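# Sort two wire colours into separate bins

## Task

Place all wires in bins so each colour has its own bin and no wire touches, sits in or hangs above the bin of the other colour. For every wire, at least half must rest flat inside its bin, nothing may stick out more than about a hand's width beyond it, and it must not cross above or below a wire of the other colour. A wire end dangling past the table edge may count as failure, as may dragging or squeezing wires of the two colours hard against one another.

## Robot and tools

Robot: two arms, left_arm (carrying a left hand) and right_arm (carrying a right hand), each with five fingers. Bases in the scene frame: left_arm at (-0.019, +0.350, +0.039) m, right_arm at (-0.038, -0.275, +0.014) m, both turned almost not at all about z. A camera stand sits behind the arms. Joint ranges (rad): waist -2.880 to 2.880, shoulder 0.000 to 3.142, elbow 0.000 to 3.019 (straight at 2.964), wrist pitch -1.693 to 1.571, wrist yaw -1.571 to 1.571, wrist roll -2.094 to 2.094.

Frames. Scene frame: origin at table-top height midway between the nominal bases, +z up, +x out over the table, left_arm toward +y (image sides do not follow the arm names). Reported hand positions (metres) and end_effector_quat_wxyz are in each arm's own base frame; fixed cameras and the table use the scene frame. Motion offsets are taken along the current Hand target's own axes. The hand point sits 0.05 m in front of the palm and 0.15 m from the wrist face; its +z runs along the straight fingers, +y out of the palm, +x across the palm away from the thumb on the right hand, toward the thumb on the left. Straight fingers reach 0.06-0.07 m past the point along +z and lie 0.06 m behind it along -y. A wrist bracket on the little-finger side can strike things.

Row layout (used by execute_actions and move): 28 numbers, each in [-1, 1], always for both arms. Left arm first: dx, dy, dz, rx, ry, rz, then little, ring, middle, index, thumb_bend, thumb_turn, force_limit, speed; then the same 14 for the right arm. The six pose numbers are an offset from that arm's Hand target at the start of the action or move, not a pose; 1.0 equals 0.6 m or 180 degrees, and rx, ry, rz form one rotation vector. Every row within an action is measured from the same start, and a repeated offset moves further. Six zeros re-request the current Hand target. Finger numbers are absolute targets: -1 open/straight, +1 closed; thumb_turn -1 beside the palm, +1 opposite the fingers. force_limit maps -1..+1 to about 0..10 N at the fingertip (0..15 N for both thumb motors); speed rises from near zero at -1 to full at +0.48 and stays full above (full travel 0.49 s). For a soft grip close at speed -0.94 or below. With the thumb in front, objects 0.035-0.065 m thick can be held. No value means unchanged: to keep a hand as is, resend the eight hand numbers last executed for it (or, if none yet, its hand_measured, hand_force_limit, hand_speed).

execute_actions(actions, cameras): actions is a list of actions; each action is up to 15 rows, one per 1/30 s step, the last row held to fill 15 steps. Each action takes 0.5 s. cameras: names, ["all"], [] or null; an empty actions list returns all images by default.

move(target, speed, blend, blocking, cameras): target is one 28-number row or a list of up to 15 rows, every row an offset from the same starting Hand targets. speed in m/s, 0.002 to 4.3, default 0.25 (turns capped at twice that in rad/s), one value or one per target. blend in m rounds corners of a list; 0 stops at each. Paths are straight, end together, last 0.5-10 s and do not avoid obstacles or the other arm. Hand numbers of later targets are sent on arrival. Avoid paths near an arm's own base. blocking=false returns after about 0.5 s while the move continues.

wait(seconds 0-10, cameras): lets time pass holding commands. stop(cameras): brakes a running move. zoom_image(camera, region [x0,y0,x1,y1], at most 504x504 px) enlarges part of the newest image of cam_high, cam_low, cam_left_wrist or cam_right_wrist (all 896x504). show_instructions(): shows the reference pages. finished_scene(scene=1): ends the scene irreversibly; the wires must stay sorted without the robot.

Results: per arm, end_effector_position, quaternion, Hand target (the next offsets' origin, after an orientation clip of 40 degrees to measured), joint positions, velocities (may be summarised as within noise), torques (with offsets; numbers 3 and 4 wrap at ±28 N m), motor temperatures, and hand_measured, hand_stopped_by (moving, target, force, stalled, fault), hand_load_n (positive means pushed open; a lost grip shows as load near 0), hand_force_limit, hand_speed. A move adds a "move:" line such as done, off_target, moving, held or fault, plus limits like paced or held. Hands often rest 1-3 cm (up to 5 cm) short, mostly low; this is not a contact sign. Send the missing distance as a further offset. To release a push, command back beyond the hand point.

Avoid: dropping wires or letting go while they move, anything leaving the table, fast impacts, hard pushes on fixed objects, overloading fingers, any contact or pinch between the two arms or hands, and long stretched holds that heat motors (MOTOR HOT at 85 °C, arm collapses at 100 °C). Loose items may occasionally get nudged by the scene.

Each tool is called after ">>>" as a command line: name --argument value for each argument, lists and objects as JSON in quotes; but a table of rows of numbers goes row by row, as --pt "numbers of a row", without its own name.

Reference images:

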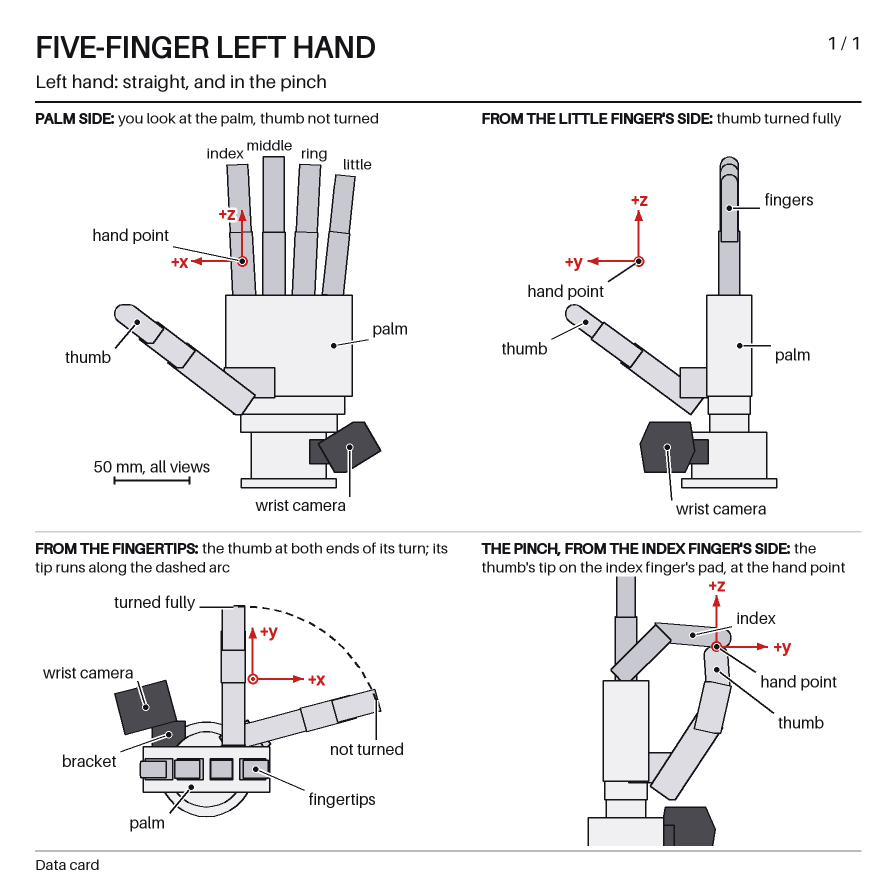

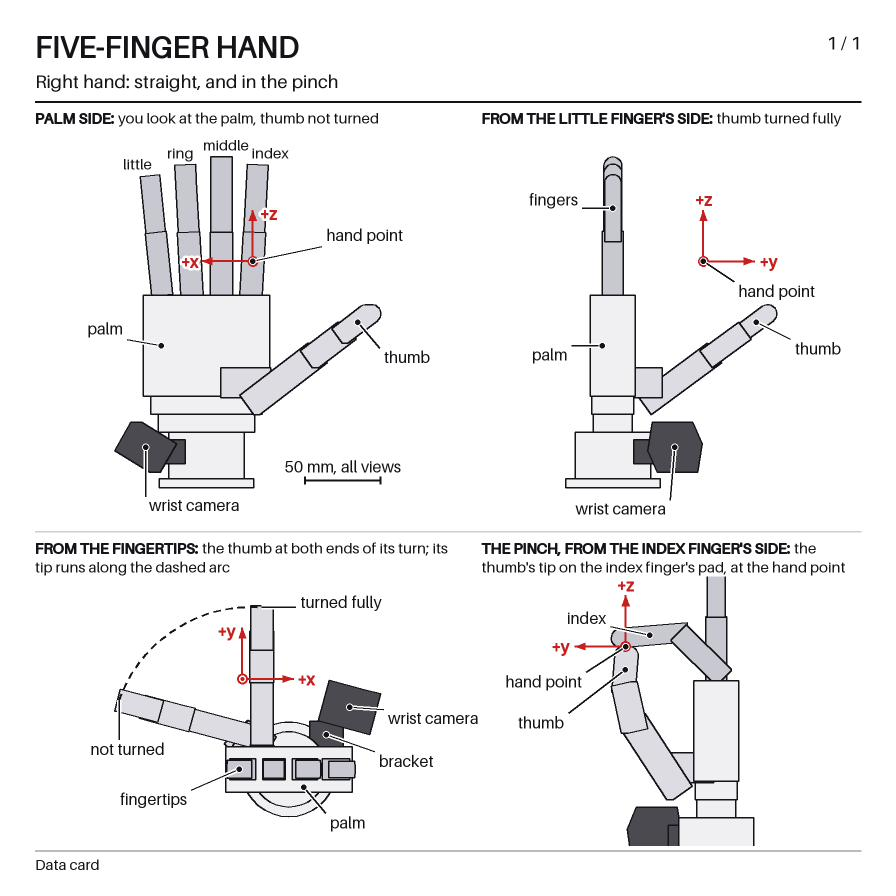

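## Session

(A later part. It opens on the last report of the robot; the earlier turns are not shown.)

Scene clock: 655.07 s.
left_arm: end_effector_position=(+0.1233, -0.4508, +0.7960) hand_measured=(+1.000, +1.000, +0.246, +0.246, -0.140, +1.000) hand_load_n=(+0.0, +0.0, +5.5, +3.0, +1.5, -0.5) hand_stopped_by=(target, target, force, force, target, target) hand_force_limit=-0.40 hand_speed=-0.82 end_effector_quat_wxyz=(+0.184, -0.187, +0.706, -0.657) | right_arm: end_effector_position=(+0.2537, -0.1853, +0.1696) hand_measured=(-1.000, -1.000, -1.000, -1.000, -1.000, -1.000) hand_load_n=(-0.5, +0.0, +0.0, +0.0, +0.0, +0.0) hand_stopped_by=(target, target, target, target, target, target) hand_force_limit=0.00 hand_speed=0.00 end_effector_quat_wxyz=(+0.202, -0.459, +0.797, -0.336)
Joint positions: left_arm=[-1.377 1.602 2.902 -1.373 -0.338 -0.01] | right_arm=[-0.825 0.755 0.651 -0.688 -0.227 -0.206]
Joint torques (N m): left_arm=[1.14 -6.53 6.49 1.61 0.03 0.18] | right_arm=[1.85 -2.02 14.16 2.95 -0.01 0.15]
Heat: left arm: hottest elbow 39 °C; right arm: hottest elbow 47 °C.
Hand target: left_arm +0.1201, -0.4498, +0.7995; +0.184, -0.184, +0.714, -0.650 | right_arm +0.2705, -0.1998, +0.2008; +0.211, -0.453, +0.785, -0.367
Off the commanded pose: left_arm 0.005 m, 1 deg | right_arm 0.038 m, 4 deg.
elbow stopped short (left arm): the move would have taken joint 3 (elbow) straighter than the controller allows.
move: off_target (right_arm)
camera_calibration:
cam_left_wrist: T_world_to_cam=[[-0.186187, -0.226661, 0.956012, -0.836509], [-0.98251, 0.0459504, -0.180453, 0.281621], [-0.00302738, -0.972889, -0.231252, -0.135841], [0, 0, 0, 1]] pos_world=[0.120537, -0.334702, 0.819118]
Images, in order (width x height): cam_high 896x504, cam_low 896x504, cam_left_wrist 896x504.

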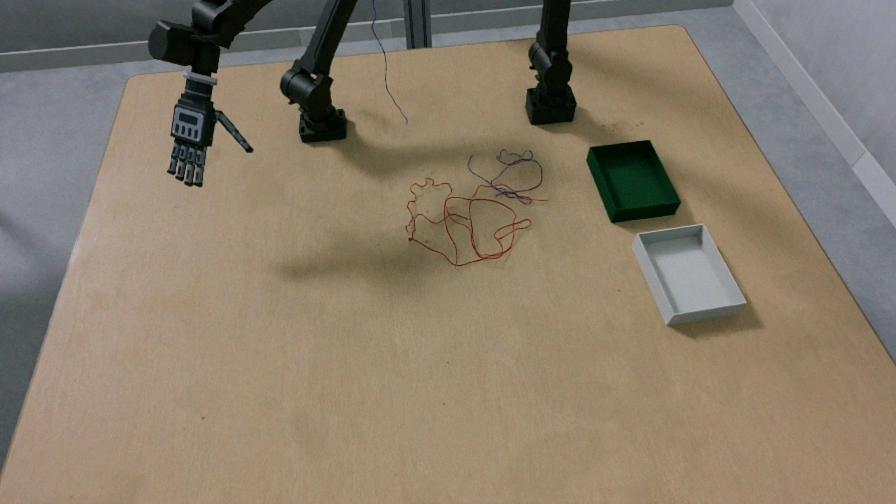

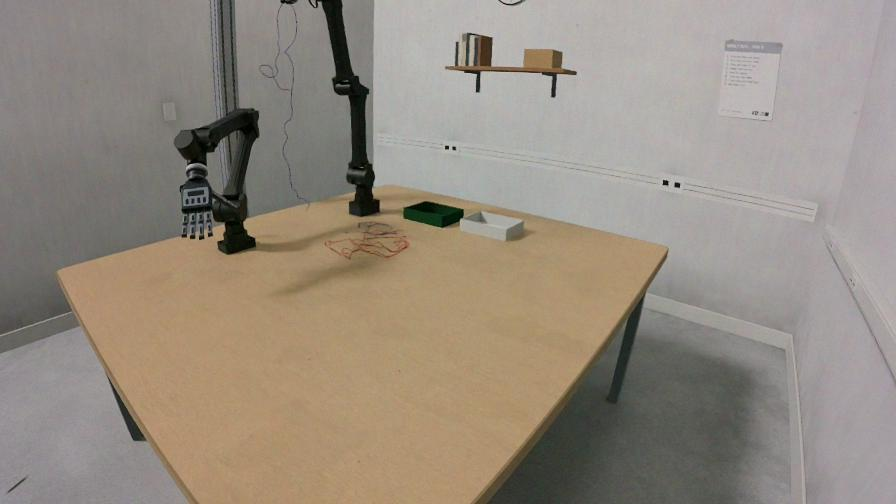

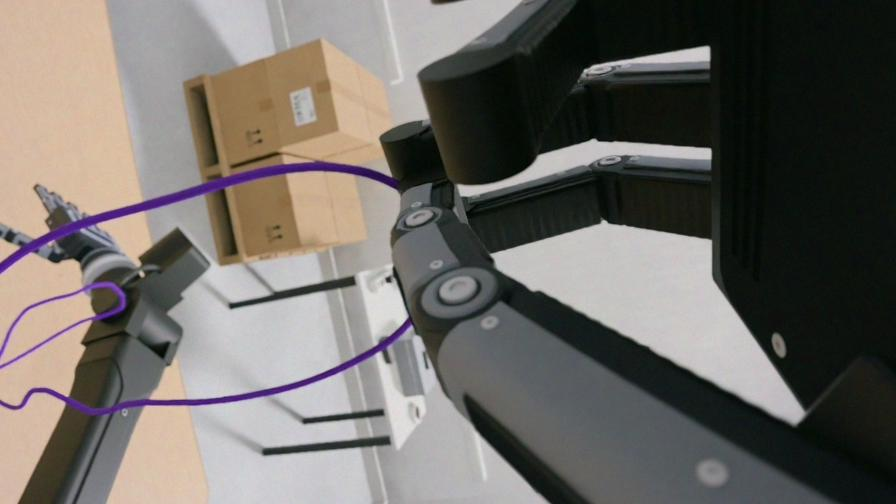

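>>> move --pt "-0.3603 -0.0195 -0.1598 0 -0.1384 -0.0121 1 1 0.65 0.65 -0.14 1 -0.4 -0.82 0 0 0 0 0 0 -1 -1 -1 -1 -1 -1 0 0" --pt "-0.6615 0.0057 -0.4468 0 -0.3321 -0.0291 1 1 0.65 0.65 -0.14 1 -0.4 -0.82 0 0 0 0 0 0 -1 -1 -1 -1 -1 -1 0 0" --pt "-0.7422 0.0255 -0.6725 0 -0.4539 -0.0397 1 1 0.65 0.65 -0.14 1 -0.4 -0.82 0 0 0 0 0 0 -1 -1 -1 -1 -1 -1 0 0" --speed 0.12 --blend '[0.05, 0.05, 0]' --cameras '["cam_high", "cam_low", "cam_left_wrist"]'

>>> zoom_image --camera "cam_high" --region '[460, 50, 760, 340]'

>>> zoom_image --camera "cam_low" --region '[300, 10, 560, 270]'

Scene clock: 672.43 s.
left_arm: end_effector_position=(+0.3052, +0.1208, +0.8211) hand_measured=(+1.000, +1.000, +0.246, +0.246, -0.140, +1.000) hand_load_n=(+0.0, +0.0, +5.5, +2.5, +1.5, +0.0) hand_stopped_by=(target, target, force, force, target, target) hand_force_limit=-0.40 hand_speed=-0.82 end_effector_quat_wxyz=(+0.568, -0.603, +0.404, -0.388) | right_arm: end_effector_position=(+0.2537, -0.1853, +0.1696) hand_measured=(-1.000, -1.000, -1.000, -1.000, -1.000, -1.000) hand_load_n=(+0.0, +0.0, +0.0, +0.0, +0.0, +0.0) hand_stopped_by=(target, target, target, target, target, target) hand_force_limit=0.00 hand_speed=0.00 end_effector_quat_wxyz=(+0.202, -0.459, +0.797, -0.336)
Joint positions: left_arm=[0.599 1.423 2.906 -1.538 0.218 0.003] | right_arm=[-0.825 0.755 0.651 -0.688 -0.227 -0.206]
Joint torques (N m): left_arm=[2.49 -2.55 4.68 2.67 0.24 0.12] | right_arm=[1.85 -2.02 14.17 2.97 -0.02 0.14]
Heat: left arm: hottest elbow 38 °C; right arm: hottest elbow 49 °C.
Hand target: left_arm +0.3026, +0.1220, +0.8302; +0.568, -0.604, +0.409, -0.380 | right_arm +0.2705, -0.1998, +0.2008; +0.211, -0.453, +0.785, -0.367
Off the commanded pose: left_arm 0.010 m, 1 deg | right_arm 0.038 m, 4 deg.
elbow stopped short (left arm): the move would have taken joint 3 (elbow) straighter than the controller allows.
move: off_target (right_arm)
camera_calibration:
cam_left_wrist: T_world_to_cam=[[0.175878, -0.203022, 0.963249, -0.816434], [-0.188478, -0.967345, -0.169471, 0.309634], [0.9662, -0.151745, -0.208399, 0.0128531], [0, 0, 0, 1]] pos_world=[0.189533, 0.135719, 0.841582]
Images, in order (width x height): cam_high 896x504, cam_low 896x504, cam_left_wrist 896x504.

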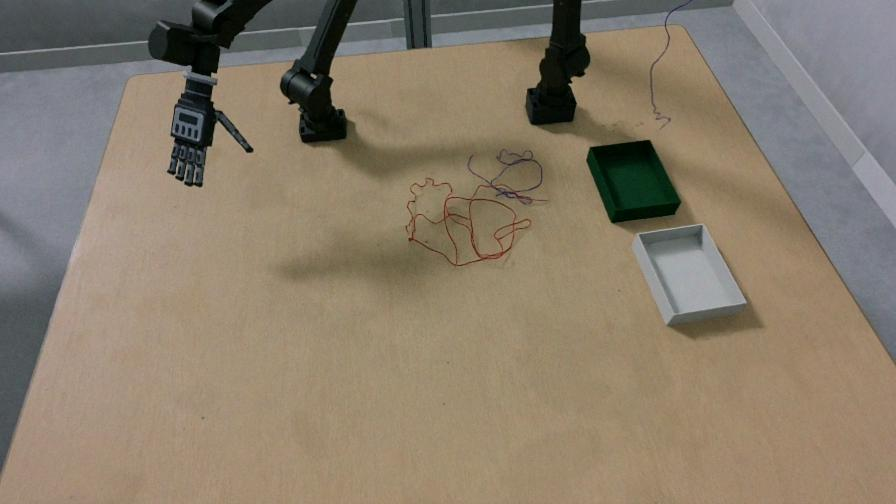

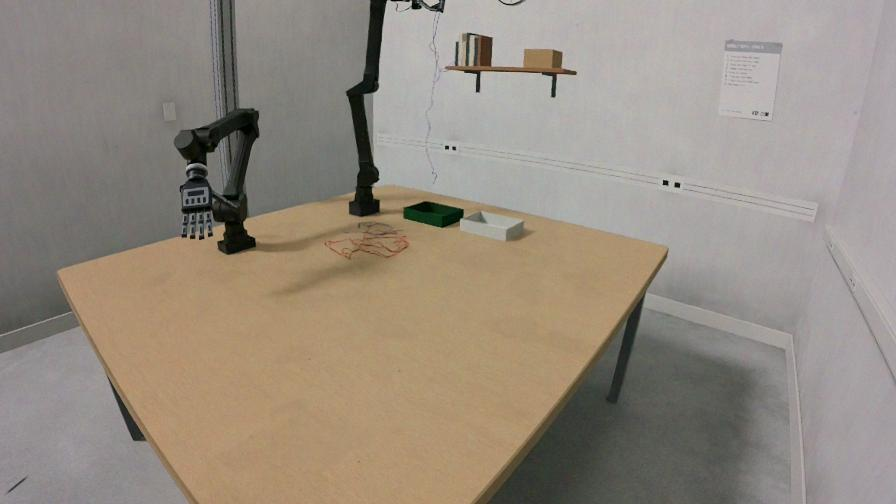

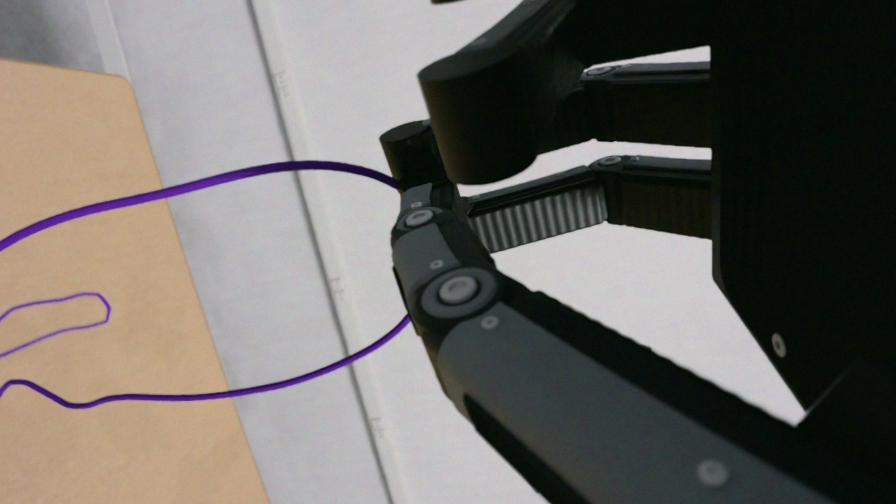

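Scaled by 1.680 from the camera's 896x504 image, which has a finer 1280x720 frame.

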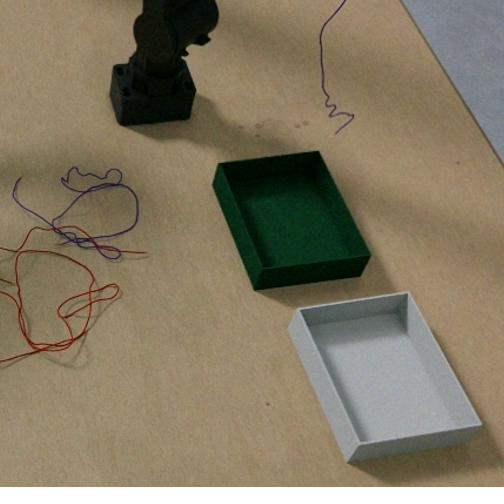

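Scaled by 1.938 from the camera's 896x504 image, which has a finer 1280x720 frame.

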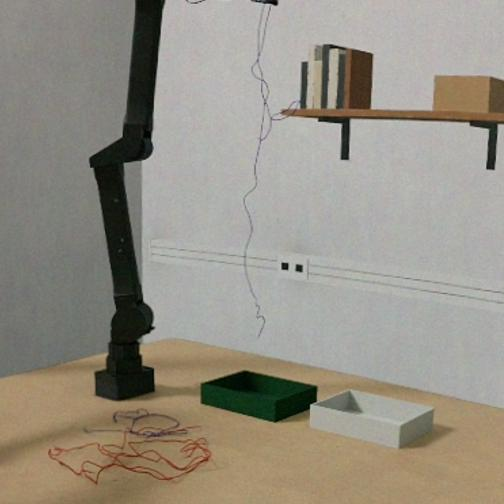

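>>> move --target '[0, 0.4981, 0.0436, -0.0833, 0, 0, 1, 1, 0.65, 0.65, -0.14, 1, -0.4, -0.82, 0, 0, 0, 0, 0, 0, -1, -1, -1, -1, -1, -1, 0, 0]' --speed 0.1 --cameras '["cam_high", "cam_low", "cam_left_wrist"]'

>>> zoom_image --camera "cam_high" --region '[540, 50, 760, 270]'

>>> zoom_image --camera "cam_low" --region '[320, 60, 540, 260]'

Scene clock: 686.03 s.
left_arm: end_effector_position=(+0.3073, +0.1274, +0.5315) hand_measured=(+1.000, +1.000, +0.246, +0.246, -0.140, +1.000) hand_load_n=(+0.0, +0.0, +5.5, +3.0, +2.0, +0.0) hand_stopped_by=(target, target, force, force, target, target) hand_force_limit=-0.40 hand_speed=-0.82 end_effector_quat_wxyz=(-0.480, +0.679, -0.451, +0.323) | right_arm: end_effector_position=(+0.2537, -0.1853, +0.1696) hand_measured=(-1.000, -1.000, -1.000, -1.000, -1.000, -1.000) hand_load_n=(+0.0, +0.0, +0.0, +0.0, +0.0, +0.0) hand_stopped_by=(target, target, target, target, target, target) hand_force_limit=0.00 hand_speed=0.00 end_effector_quat_wxyz=(+0.202, -0.459, +0.797, -0.336)
Joint positions: left_arm=[0.578 0.776 1.431 -0.996 0.175 0.055] | right_arm=[-0.825 0.755 0.651 -0.688 -0.227 -0.206]
Joint torques (N m): left_arm=[1.2 -1.49 8.14 2.74 0.07 0.19] | right_arm=[1.85 -2.08 14.16 2.95 -0.01 0.14]
Motor temperatures (°C): left_arm=[25 32 37 25 27 26] | right_arm=[32 28 51 27 28 24]
Heat: left arm: hottest elbow 37 °C; right arm: hottest elbow 51 °C.
Hand target: left_arm +0.3085, +0.1260, +0.5303; -0.485, +0.673, -0.455, +0.324 | right_arm +0.2705, -0.1998, +0.2008; +0.211, -0.453, +0.785, -0.367
Off the commanded pose: left_arm 0.002 m, 1 deg | right_arm 0.038 m, 4 deg.
move: off_target (right_arm)
camera_calibration:
cam_left_wrist: T_world_to_cam=[[0.423422, -0.101856, 0.900188, -0.591855], [-0.201676, -0.979322, -0.0159475, 0.191356], [0.883199, -0.174794, -0.435209, 0.100535], [0, 0, 0, 1]] pos_world=[0.200404, 0.144689, 0.579586]
Images, in order (width x height): cam_high 896x504, cam_low 896x504, cam_left_wrist 896x504.

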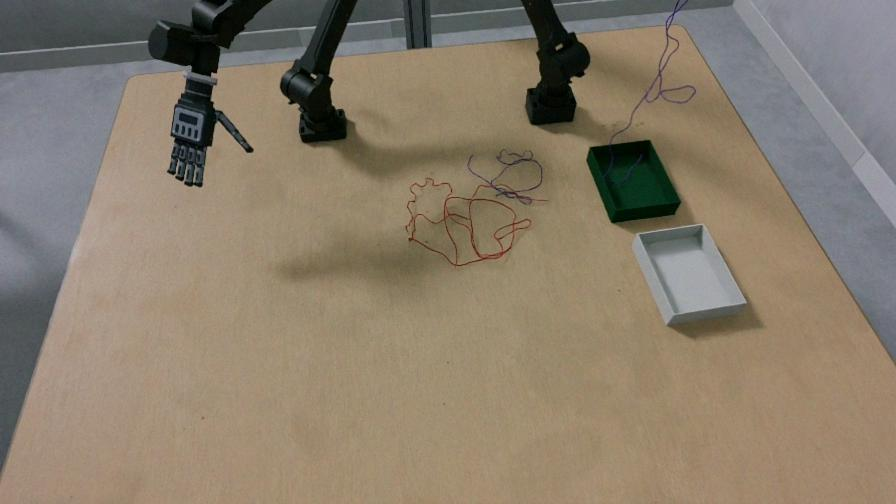

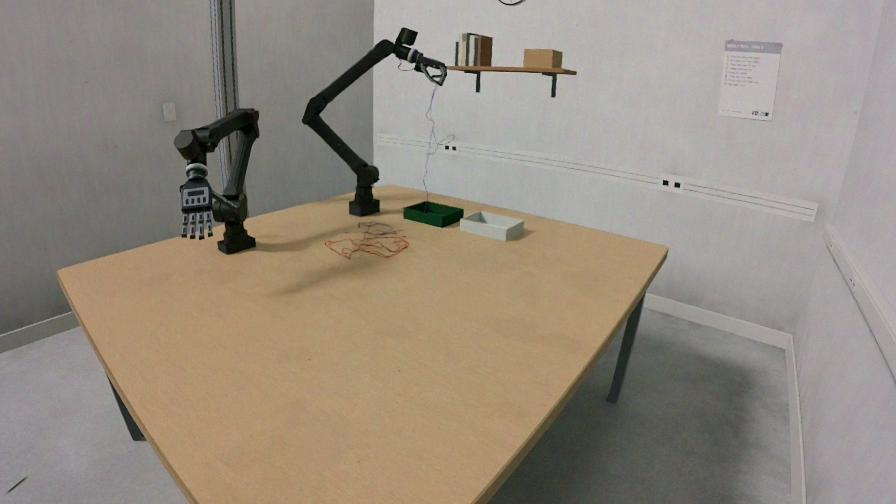

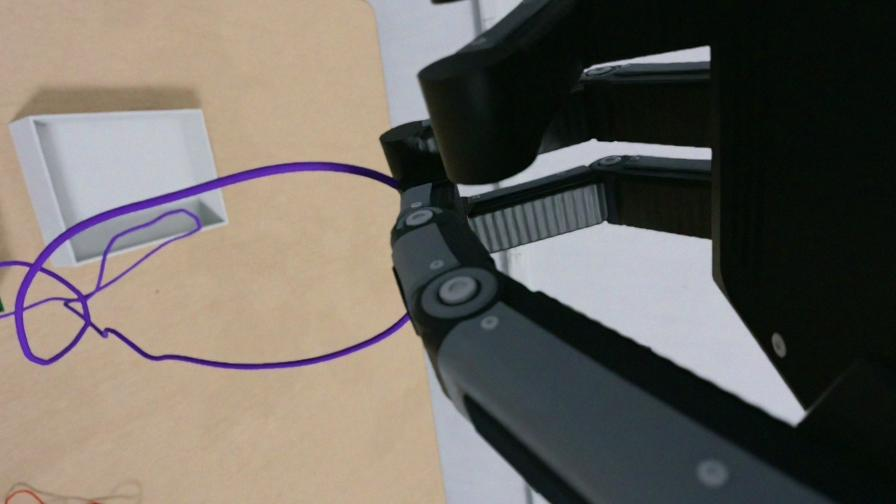

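Scaled by 2.291 from the camera's 896x504 image, which has a finer 1280x720 frame.

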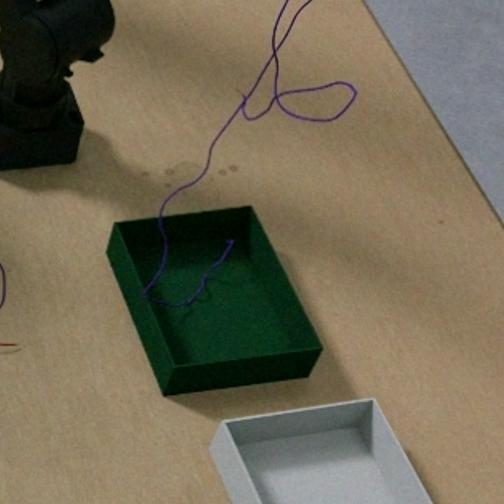

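Scaled by 2.291 from the camera's 896x504 image, which has a finer 1280x720 frame.

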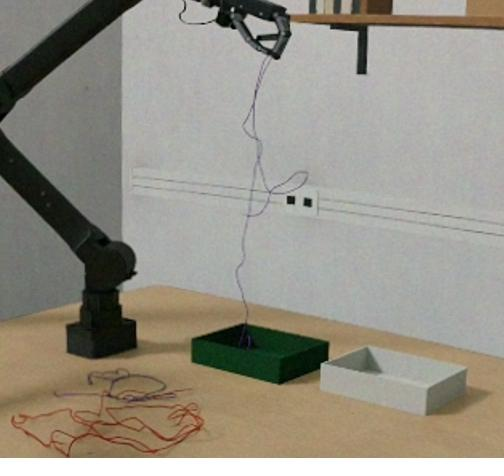

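>>> move --target '[-0.0309, 0.2307, 0.0972, -0.0833, 0, 0, 1, 1, 0.65, 0.65, -0.14, 1, -0.4, -0.82, 0, 0, 0, 0, 0, 0, -1, -1, -1, -1, -1, -1, 0, 0]' --speed 0.08 --cameras '["cam_high", "cam_low", "cam_left_wrist"]'

>>> zoom_image --camera "cam_high" --region '[540, 50, 760, 270]'

>>> zoom_image --camera "cam_low" --region '[320, 60, 540, 260]'

Scene clock: 692.67 s.
left_arm: end_effector_position=(+0.3095, +0.1428, +0.3865) hand_measured=(+1.000, +1.000, +0.246, +0.246, -0.140, +1.000) hand_load_n=(+0.0, +0.0, +5.5, +2.5, +1.5, +0.0) hand_stopped_by=(target, target, force, force, target, target) hand_force_limit=-0.40 hand_speed=-0.82 end_effector_quat_wxyz=(-0.392, +0.730, -0.492, +0.265) | right_arm: end_effector_position=(+0.2537, -0.1853, +0.1696) hand_measured=(-1.000, -1.000, -1.000, -1.000, -1.000, -1.000) hand_load_n=(+0.0, +0.0, +0.0, +0.0, +0.0, +0.0) hand_stopped_by=(target, target, target, target, target, target) hand_force_limit=0.00 hand_speed=0.00 end_effector_quat_wxyz=(+0.202, -0.459, +0.797, -0.336)
Joint positions: left_arm=[0.607 0.78 1.156 -0.972 0.186 0.123] | right_arm=[-0.825 0.755 0.651 -0.688 -0.227 -0.206]
Joint torques (N m): left_arm=[2.49 -1.79 9.37 2.45 0.3 0.19] | right_arm=[1.79 -2.02 14.16 2.96 -0.01 0.15]
Heat: left arm: hottest elbow 37 °C; right arm: hottest elbow 51 °C.
Hand target: left_arm +0.3113, +0.1478, +0.3807; -0.393, +0.731, -0.493, +0.262 | right_arm +0.2705, -0.1998, +0.2008; +0.211, -0.453, +0.785, -0.367
Off the commanded pose: left_arm 0.008 m, 0 deg | right_arm 0.038 m, 4 deg.
move: off_target (right_arm)
camera_calibration:
cam_left_wrist: T_world_to_cam=[[0.618981, -0.0318955, 0.784758, -0.486615], [-0.201167, -0.972283, 0.119154, 0.151209], [0.759206, -0.231622, -0.608241, 0.151512], [0, 0, 0, 1]] pos_world=[0.216595, 0.166591, 0.456014]
Images, in order (width x height): cam_high 896x504, cam_low 896x504, cam_left_wrist 896x504.

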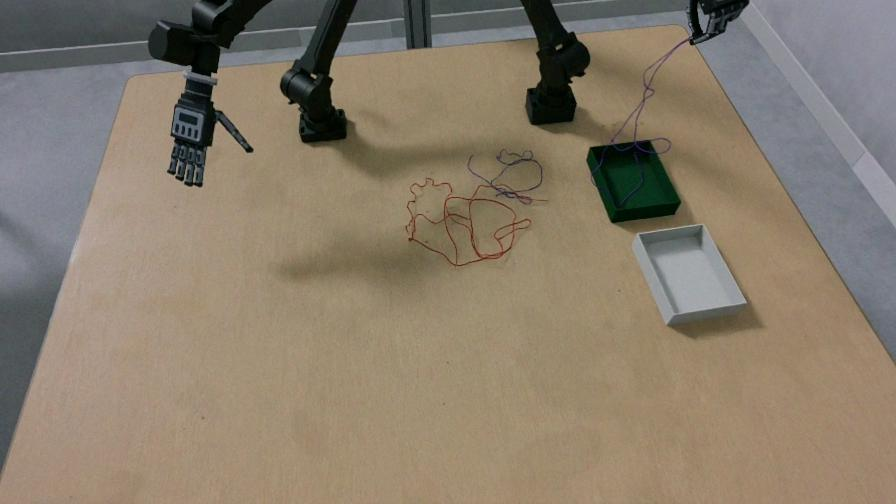

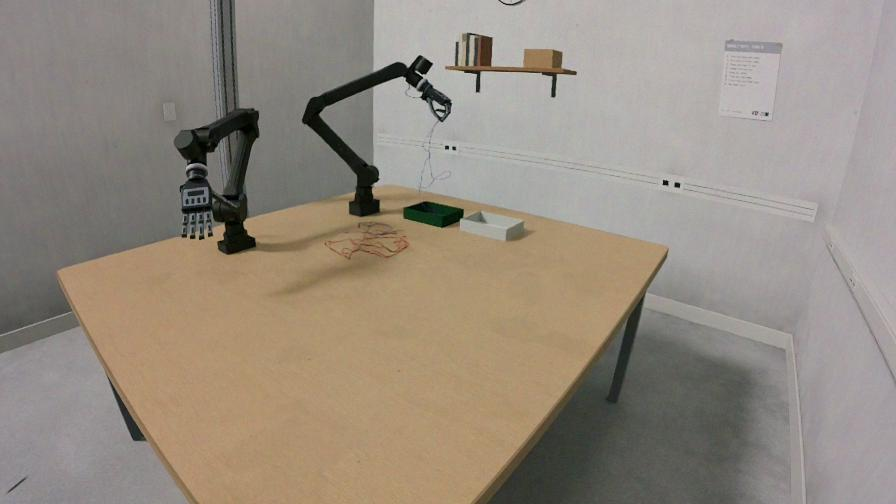

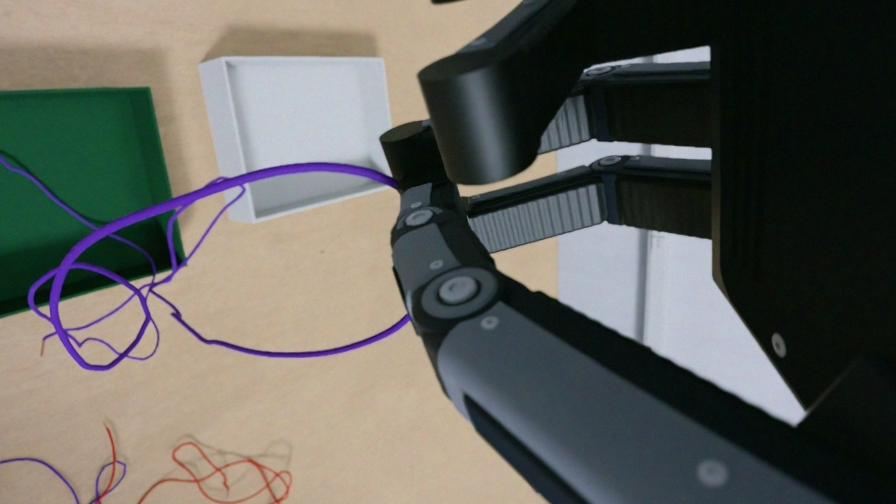

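Scaled by 2.291 from the camera's 896x504 image, which has a finer 1280x720 frame.

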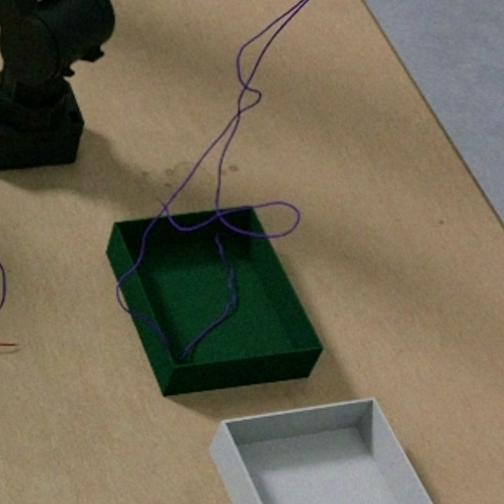

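Scaled by 2.291 from the camera's 896x504 image, which has a finer 1280x720 frame.

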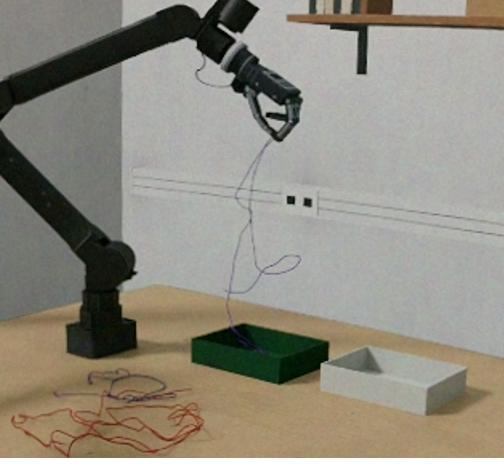

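>>> move --target '[-0.0115, 0.1622, 0.1168, -0.0833, 0, 0, 1, 1, 0.65, 0.65, -0.14, 1, -0.4, -0.82, 0, 0, 0, 0, 0, 0, -1, -1, -1, -1, -1, -1, 0, 0]' --speed 0.08 --cameras '["cam_high", "cam_low", "cam_left_wrist"]'

>>> zoom_image --camera "cam_high" --region '[540, 50, 760, 270]'

>>> zoom_image --camera "cam_low" --region '[320, 60, 540, 260]'

Scene clock: 700.40 s.
left_arm: end_effector_position=(+0.3102, +0.1563, +0.2679) hand_measured=(+1.000, +1.000, +0.246, +0.246, -0.140, +1.000) hand_load_n=(+0.0, +0.0, +5.5, +2.5, +1.5, +0.0) hand_stopped_by=(target, target, force, force, target, target) hand_force_limit=-0.40 hand_speed=-0.82 end_effector_quat_wxyz=(-0.296, +0.778, -0.517, +0.198) | right_arm: end_effector_position=(+0.2537, -0.1853, +0.1696) hand_measured=(-1.000, -1.000, -1.000, -1.000, -1.000, -1.000) hand_load_n=(+0.0, +0.0, +0.0, +0.0, +0.0, +0.0) hand_stopped_by=(target, target, target, target, target, target) hand_force_limit=0.00 hand_speed=0.00 end_effector_quat_wxyz=(+0.202, -0.459, +0.797, -0.336)
Joint positions: left_arm=[0.607 0.899 1.003 -0.957 0.14 0.156] | right_arm=[-0.825 0.755 0.651 -0.688 -0.227 -0.206]
Joint torques (N m): left_arm=[1.49 -3.55 9.65 2.19 0.12 0.18] | right_arm=[1.85 -2.08 14.16 2.95 -0.01 0.15]
Heat: left arm: hottest elbow 37 °C; right arm: hottest elbow 52 °C.
Hand target: left_arm +0.3125, +0.1564, +0.2608; -0.294, +0.776, -0.523, +0.195 | right_arm +0.2705, -0.1998, +0.2008; +0.211, -0.453, +0.785, -0.367
Off the commanded pose: left_arm 0.007 m, 1 deg | right_arm 0.038 m, 4 deg.
move: off_target (right_arm)
camera_calibration:
cam_left_wrist: T_world_to_cam=[[0.786883, 0.0468005, 0.615325, -0.412555], [-0.143725, -0.9558, 0.256494, 0.121428], [0.600131, -0.290268, -0.745377, 0.177216], [0, 0, 0, 1]] pos_world=[0.235732, 0.186809, 0.354803]
Images, in order (width x height): cam_high 896x504, cam_low 896x504, cam_left_wrist 896x504.

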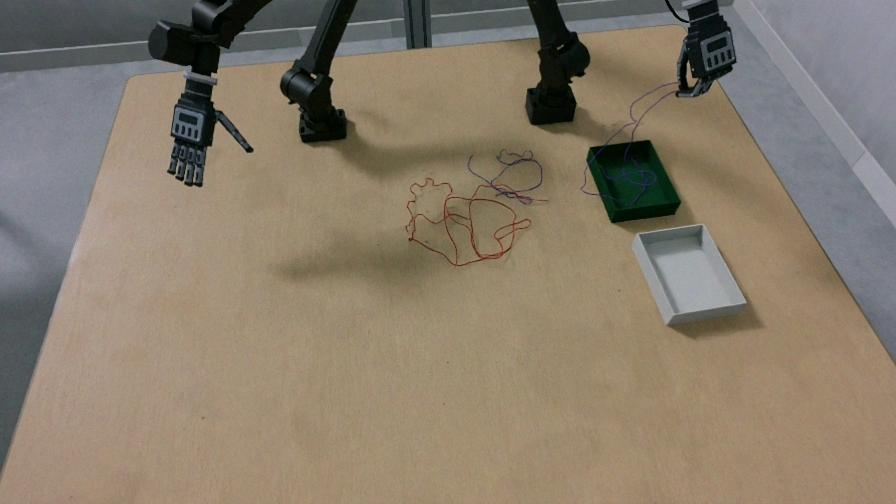

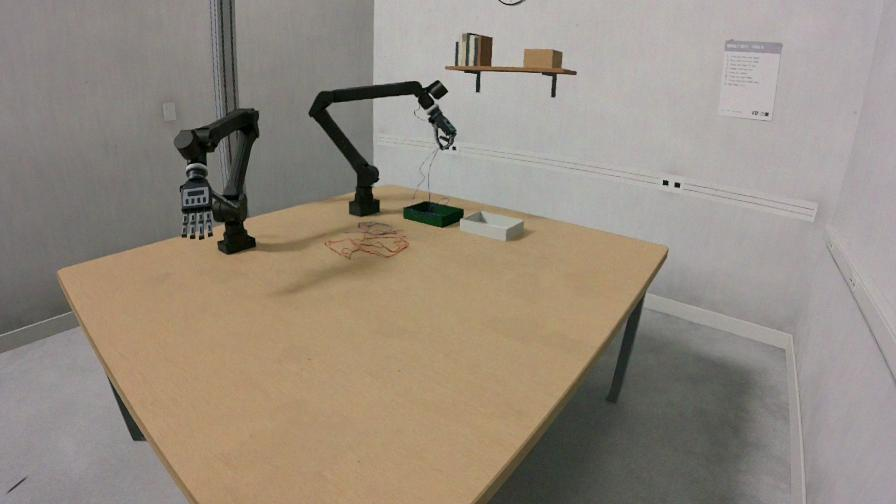

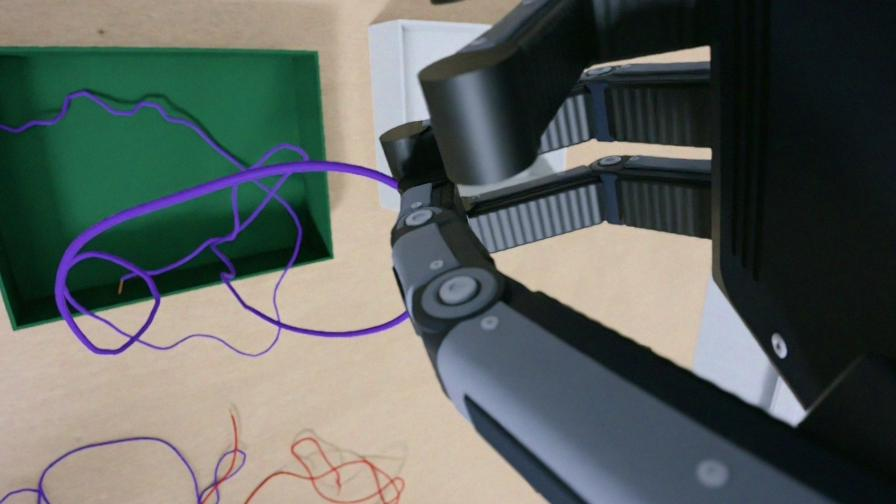

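Scaled by 2.291 from the camera's 896x504 image, which has a finer 1280x720 frame.

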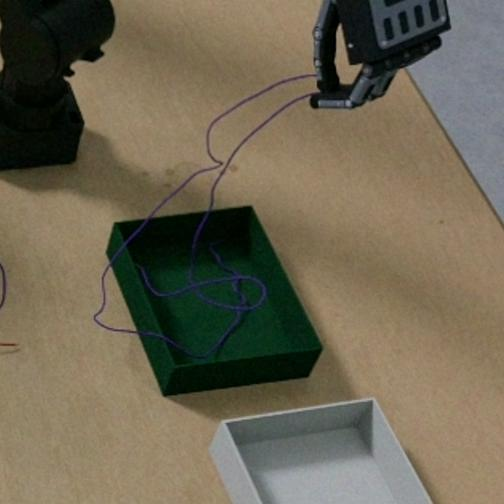

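Scaled by 2.291 from the camera's 896x504 image, which has a finer 1280x720 frame.

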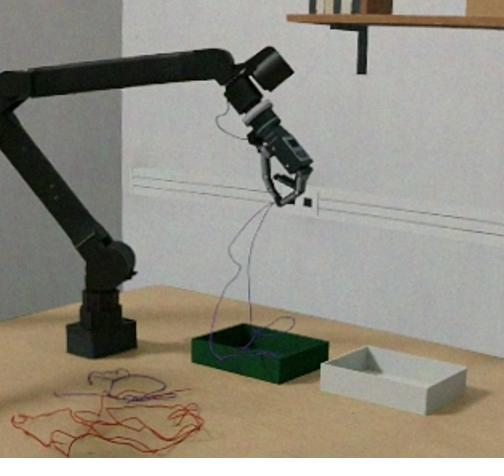

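>>> move --target '[-0.0488, 0.1032, 0.1327, -0.03, 0, 0, 1, 1, 0.65, 0.65, -0.14, 1, -0.4, -0.82, 0, 0, 0, 0, 0, 0, -1, -1, -1, -1, -1, -1, 0, 0]' --speed 0.08 --cameras '["cam_high", "cam_low", "cam_left_wrist"]'

>>> zoom_image --camera "cam_high" --region '[540, 50, 760, 270]'

>>> zoom_image --camera "cam_low" --region '[320, 60, 540, 260]'

Scene clock: 709.80 s.
left_arm: end_effector_position=(+0.3086, +0.1837, +0.1683) hand_measured=(+1.000, +1.000, +0.246, +0.246, -0.140, +1.000) hand_load_n=(+0.5, +0.0, +5.5, +2.5, +1.5, +0.0) hand_stopped_by=(target, target, force, force, target, target) hand_force_limit=-0.40 hand_speed=-0.82 end_effector_quat_wxyz=(-0.261, +0.788, -0.530, +0.173) | right_arm: end_effector_position=(+0.2537, -0.1853, +0.1696) hand_measured=(-1.000, -1.000, -1.000, -1.000, -1.000, -1.000) hand_load_n=(+0.0, +0.0, +0.0, +0.0, +0.0, +0.0) hand_stopped_by=(target, target, target, target, target, target) hand_force_limit=0.00 hand_speed=0.00 end_effector_quat_wxyz=(+0.202, -0.459, +0.797, -0.336)
Joint positions: left_arm=[0.671 1.02 0.841 -0.775 0.164 0.233] | right_arm=[-0.825 0.755 0.651 -0.688 -0.227 -0.206]
Joint torques (N m): left_arm=[2.67 -4.48 9.51 2.04 0.3 0.18] | right_arm=[1.79 -2.08 14.17 2.93 -0.01 0.14]
Heat: left arm: hottest elbow 37 °C; right arm: hottest elbow 52 °C.
Hand target: left_arm +0.3070, +0.1864, +0.1604; -0.257, +0.789, -0.532, +0.170 | right_arm +0.2705, -0.1998, +0.2008; +0.211, -0.453, +0.785, -0.367
Off the commanded pose: left_arm 0.009 m, 1 deg | right_arm 0.038 m, 4 deg.
move: off_target (right_arm)
camera_calibration:
cam_left_wrist: T_world_to_cam=[[0.837927, 0.0559624, 0.542906, -0.356527], [-0.129162, -0.94614, 0.296878, 0.159841], [0.530279, -0.318885, -0.785568, 0.145491], [0, 0, 0, 1]] pos_world=[0.242238, 0.217579, 0.260401]
Images, in order (width x height): cam_high 896x504, cam_low 896x504, cam_left_wrist 896x504.

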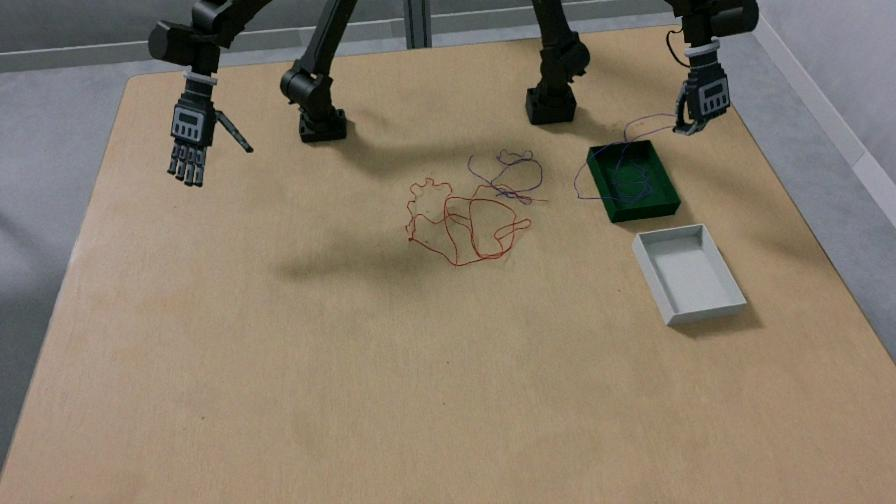

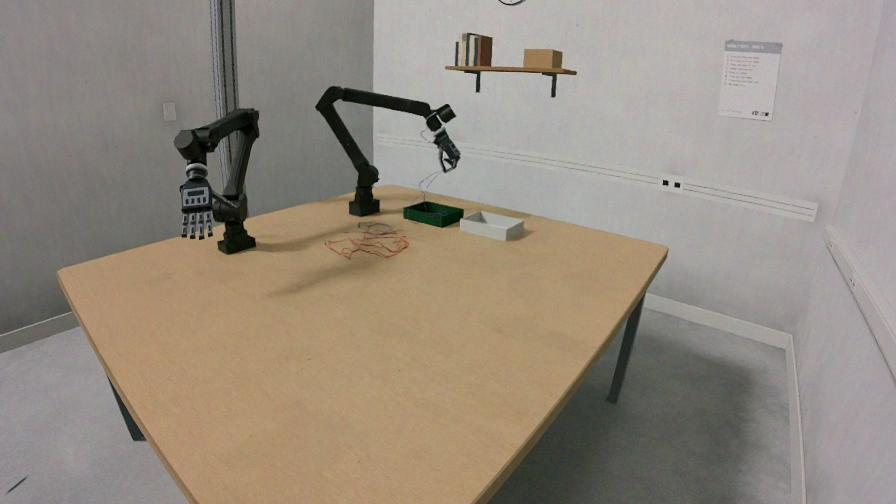

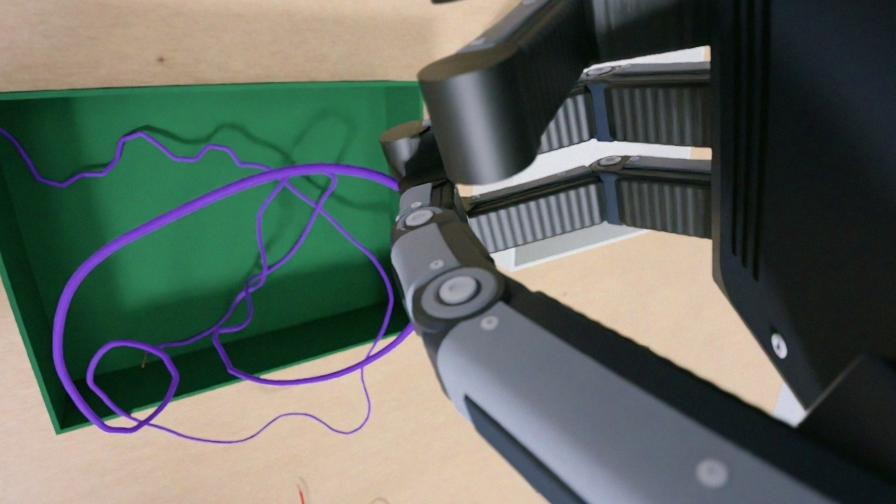

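Scaled by 2.291 from the camera's 896x504 image, which has a finer 1280x720 frame.

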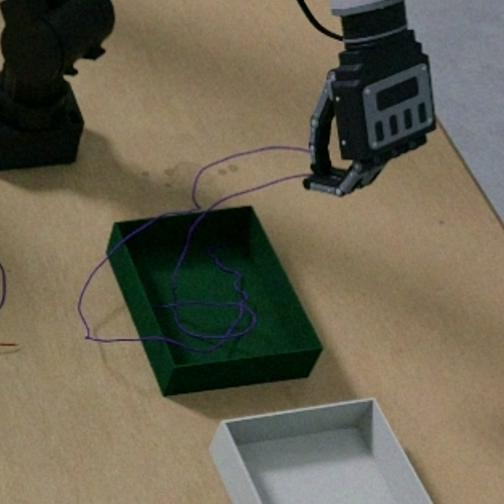

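Scaled by 2.291 from the camera's 896x504 image, which has a finer 1280x720 frame.

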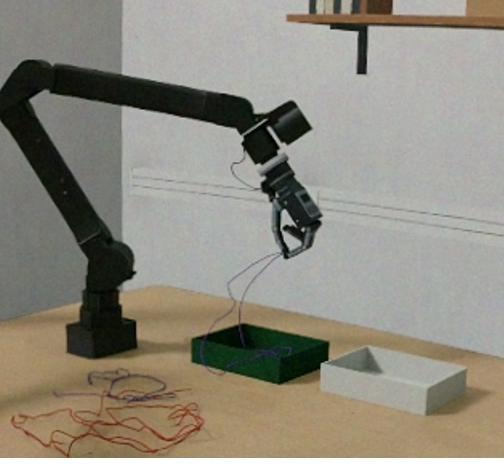

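>>> move --target '[-0.0253, 0.0732, 0.1022, 0, 0, 0, 1, 1, 0.65, 0.65, -0.14, 1, -0.4, -0.82, 0, 0, 0, 0, 0, 0, -1, -1, -1, -1, -1, -1, 0, 0]' --speed 0.08 --cameras '["cam_high", "cam_low", "cam_left_wrist"]'

>>> zoom_image --camera "cam_high" --region '[540, 50, 760, 270]'

Scene clock: 718.63 s.
left_arm: end_effector_position=(+0.3046, +0.1994, +0.0931) hand_measured=(+1.000, +1.000, +0.246, +0.246, -0.140, +1.000) hand_load_n=(+0.0, -0.5, +6.0, +2.0, +1.5, -0.5) hand_stopped_by=(target, target, force, force, target, target) hand_force_limit=-0.40 hand_speed=-0.82 end_effector_quat_wxyz=(-0.261, +0.788, -0.531, +0.173) | right_arm: end_effector_position=(+0.2537, -0.1853, +0.1696) hand_measured=(-1.000, -1.000, -1.000, -1.000, -1.000, -1.000) hand_load_n=(+0.0, +0.0, +0.0, +0.0, +0.0, +0.0) hand_stopped_by=(target, target, target, target, target, target) hand_force_limit=0.00 hand_speed=0.00 end_effector_quat_wxyz=(+0.202, -0.459, +0.797, -0.336)
Joint positions: left_arm=[0.719 1.112 0.696 -0.544 0.192 0.273] | right_arm=[-0.825 0.755 0.651 -0.688 -0.227 -0.206]
Joint torques (N m): left_arm=[2.43 -4.6 8.8 2.03 0.28 0.2] | right_arm=[1.85 -2.08 14.16 2.96 -0.01 0.15]
Heat: left arm: hottest elbow 38 °C; right arm: hottest elbow 53 °C.
Hand target: left_arm +0.3016, +0.2008, +0.0849; -0.257, +0.789, -0.532, +0.170 | right_arm +0.2705, -0.1998, +0.2008; +0.211, -0.453, +0.785, -0.367
Off the commanded pose: left_arm 0.009 m, 1 deg | right_arm 0.038 m, 4 deg.
move: off_target (right_arm)
camera_calibration:
cam_left_wrist: T_world_to_cam=[[0.837684, 0.0547938, 0.543399, -0.312983], [-0.129964, -0.946375, 0.295776, 0.196857], [0.530466, -0.318389, -0.785642, 0.0933659], [0, 0, 0, 1]] pos_world=[0.238238, 0.233177, 0.185201]
Images, in order (width x height): cam_high 896x504, cam_low 896x504, cam_left_wrist 896x504.

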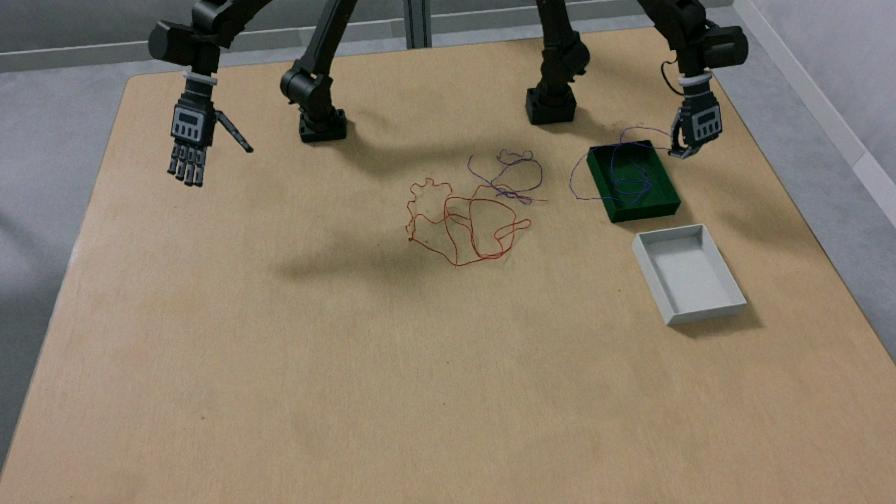

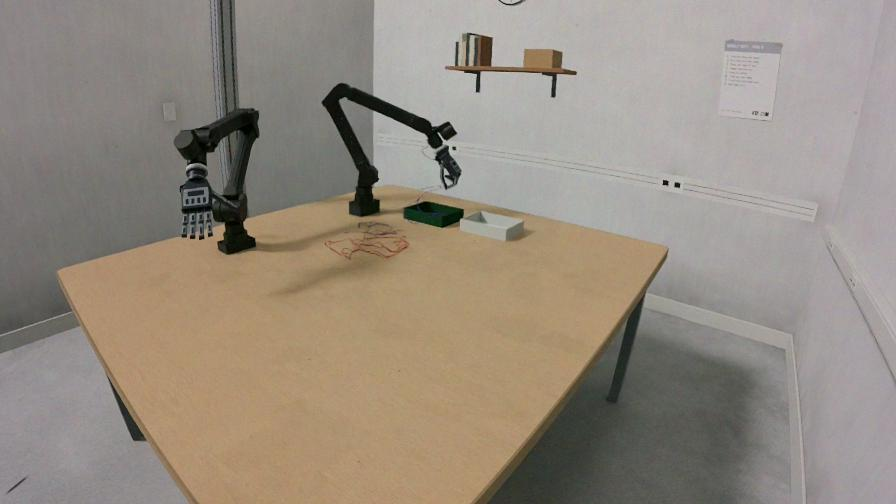

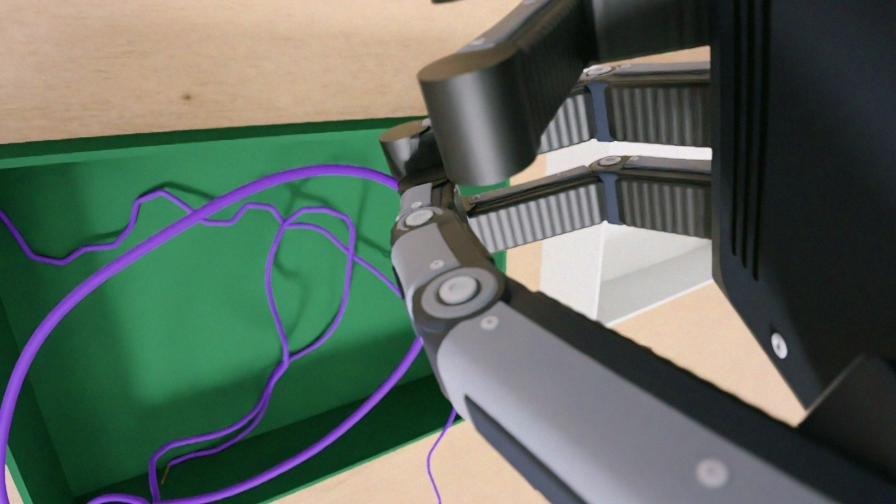

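Scaled by 2.291 from the camera's 896x504 image, which has a finer 1280x720 frame.

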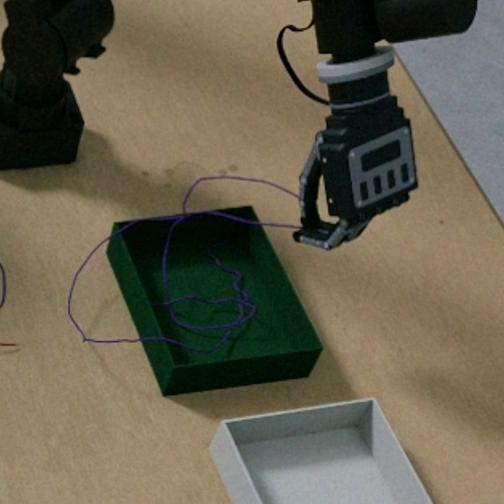

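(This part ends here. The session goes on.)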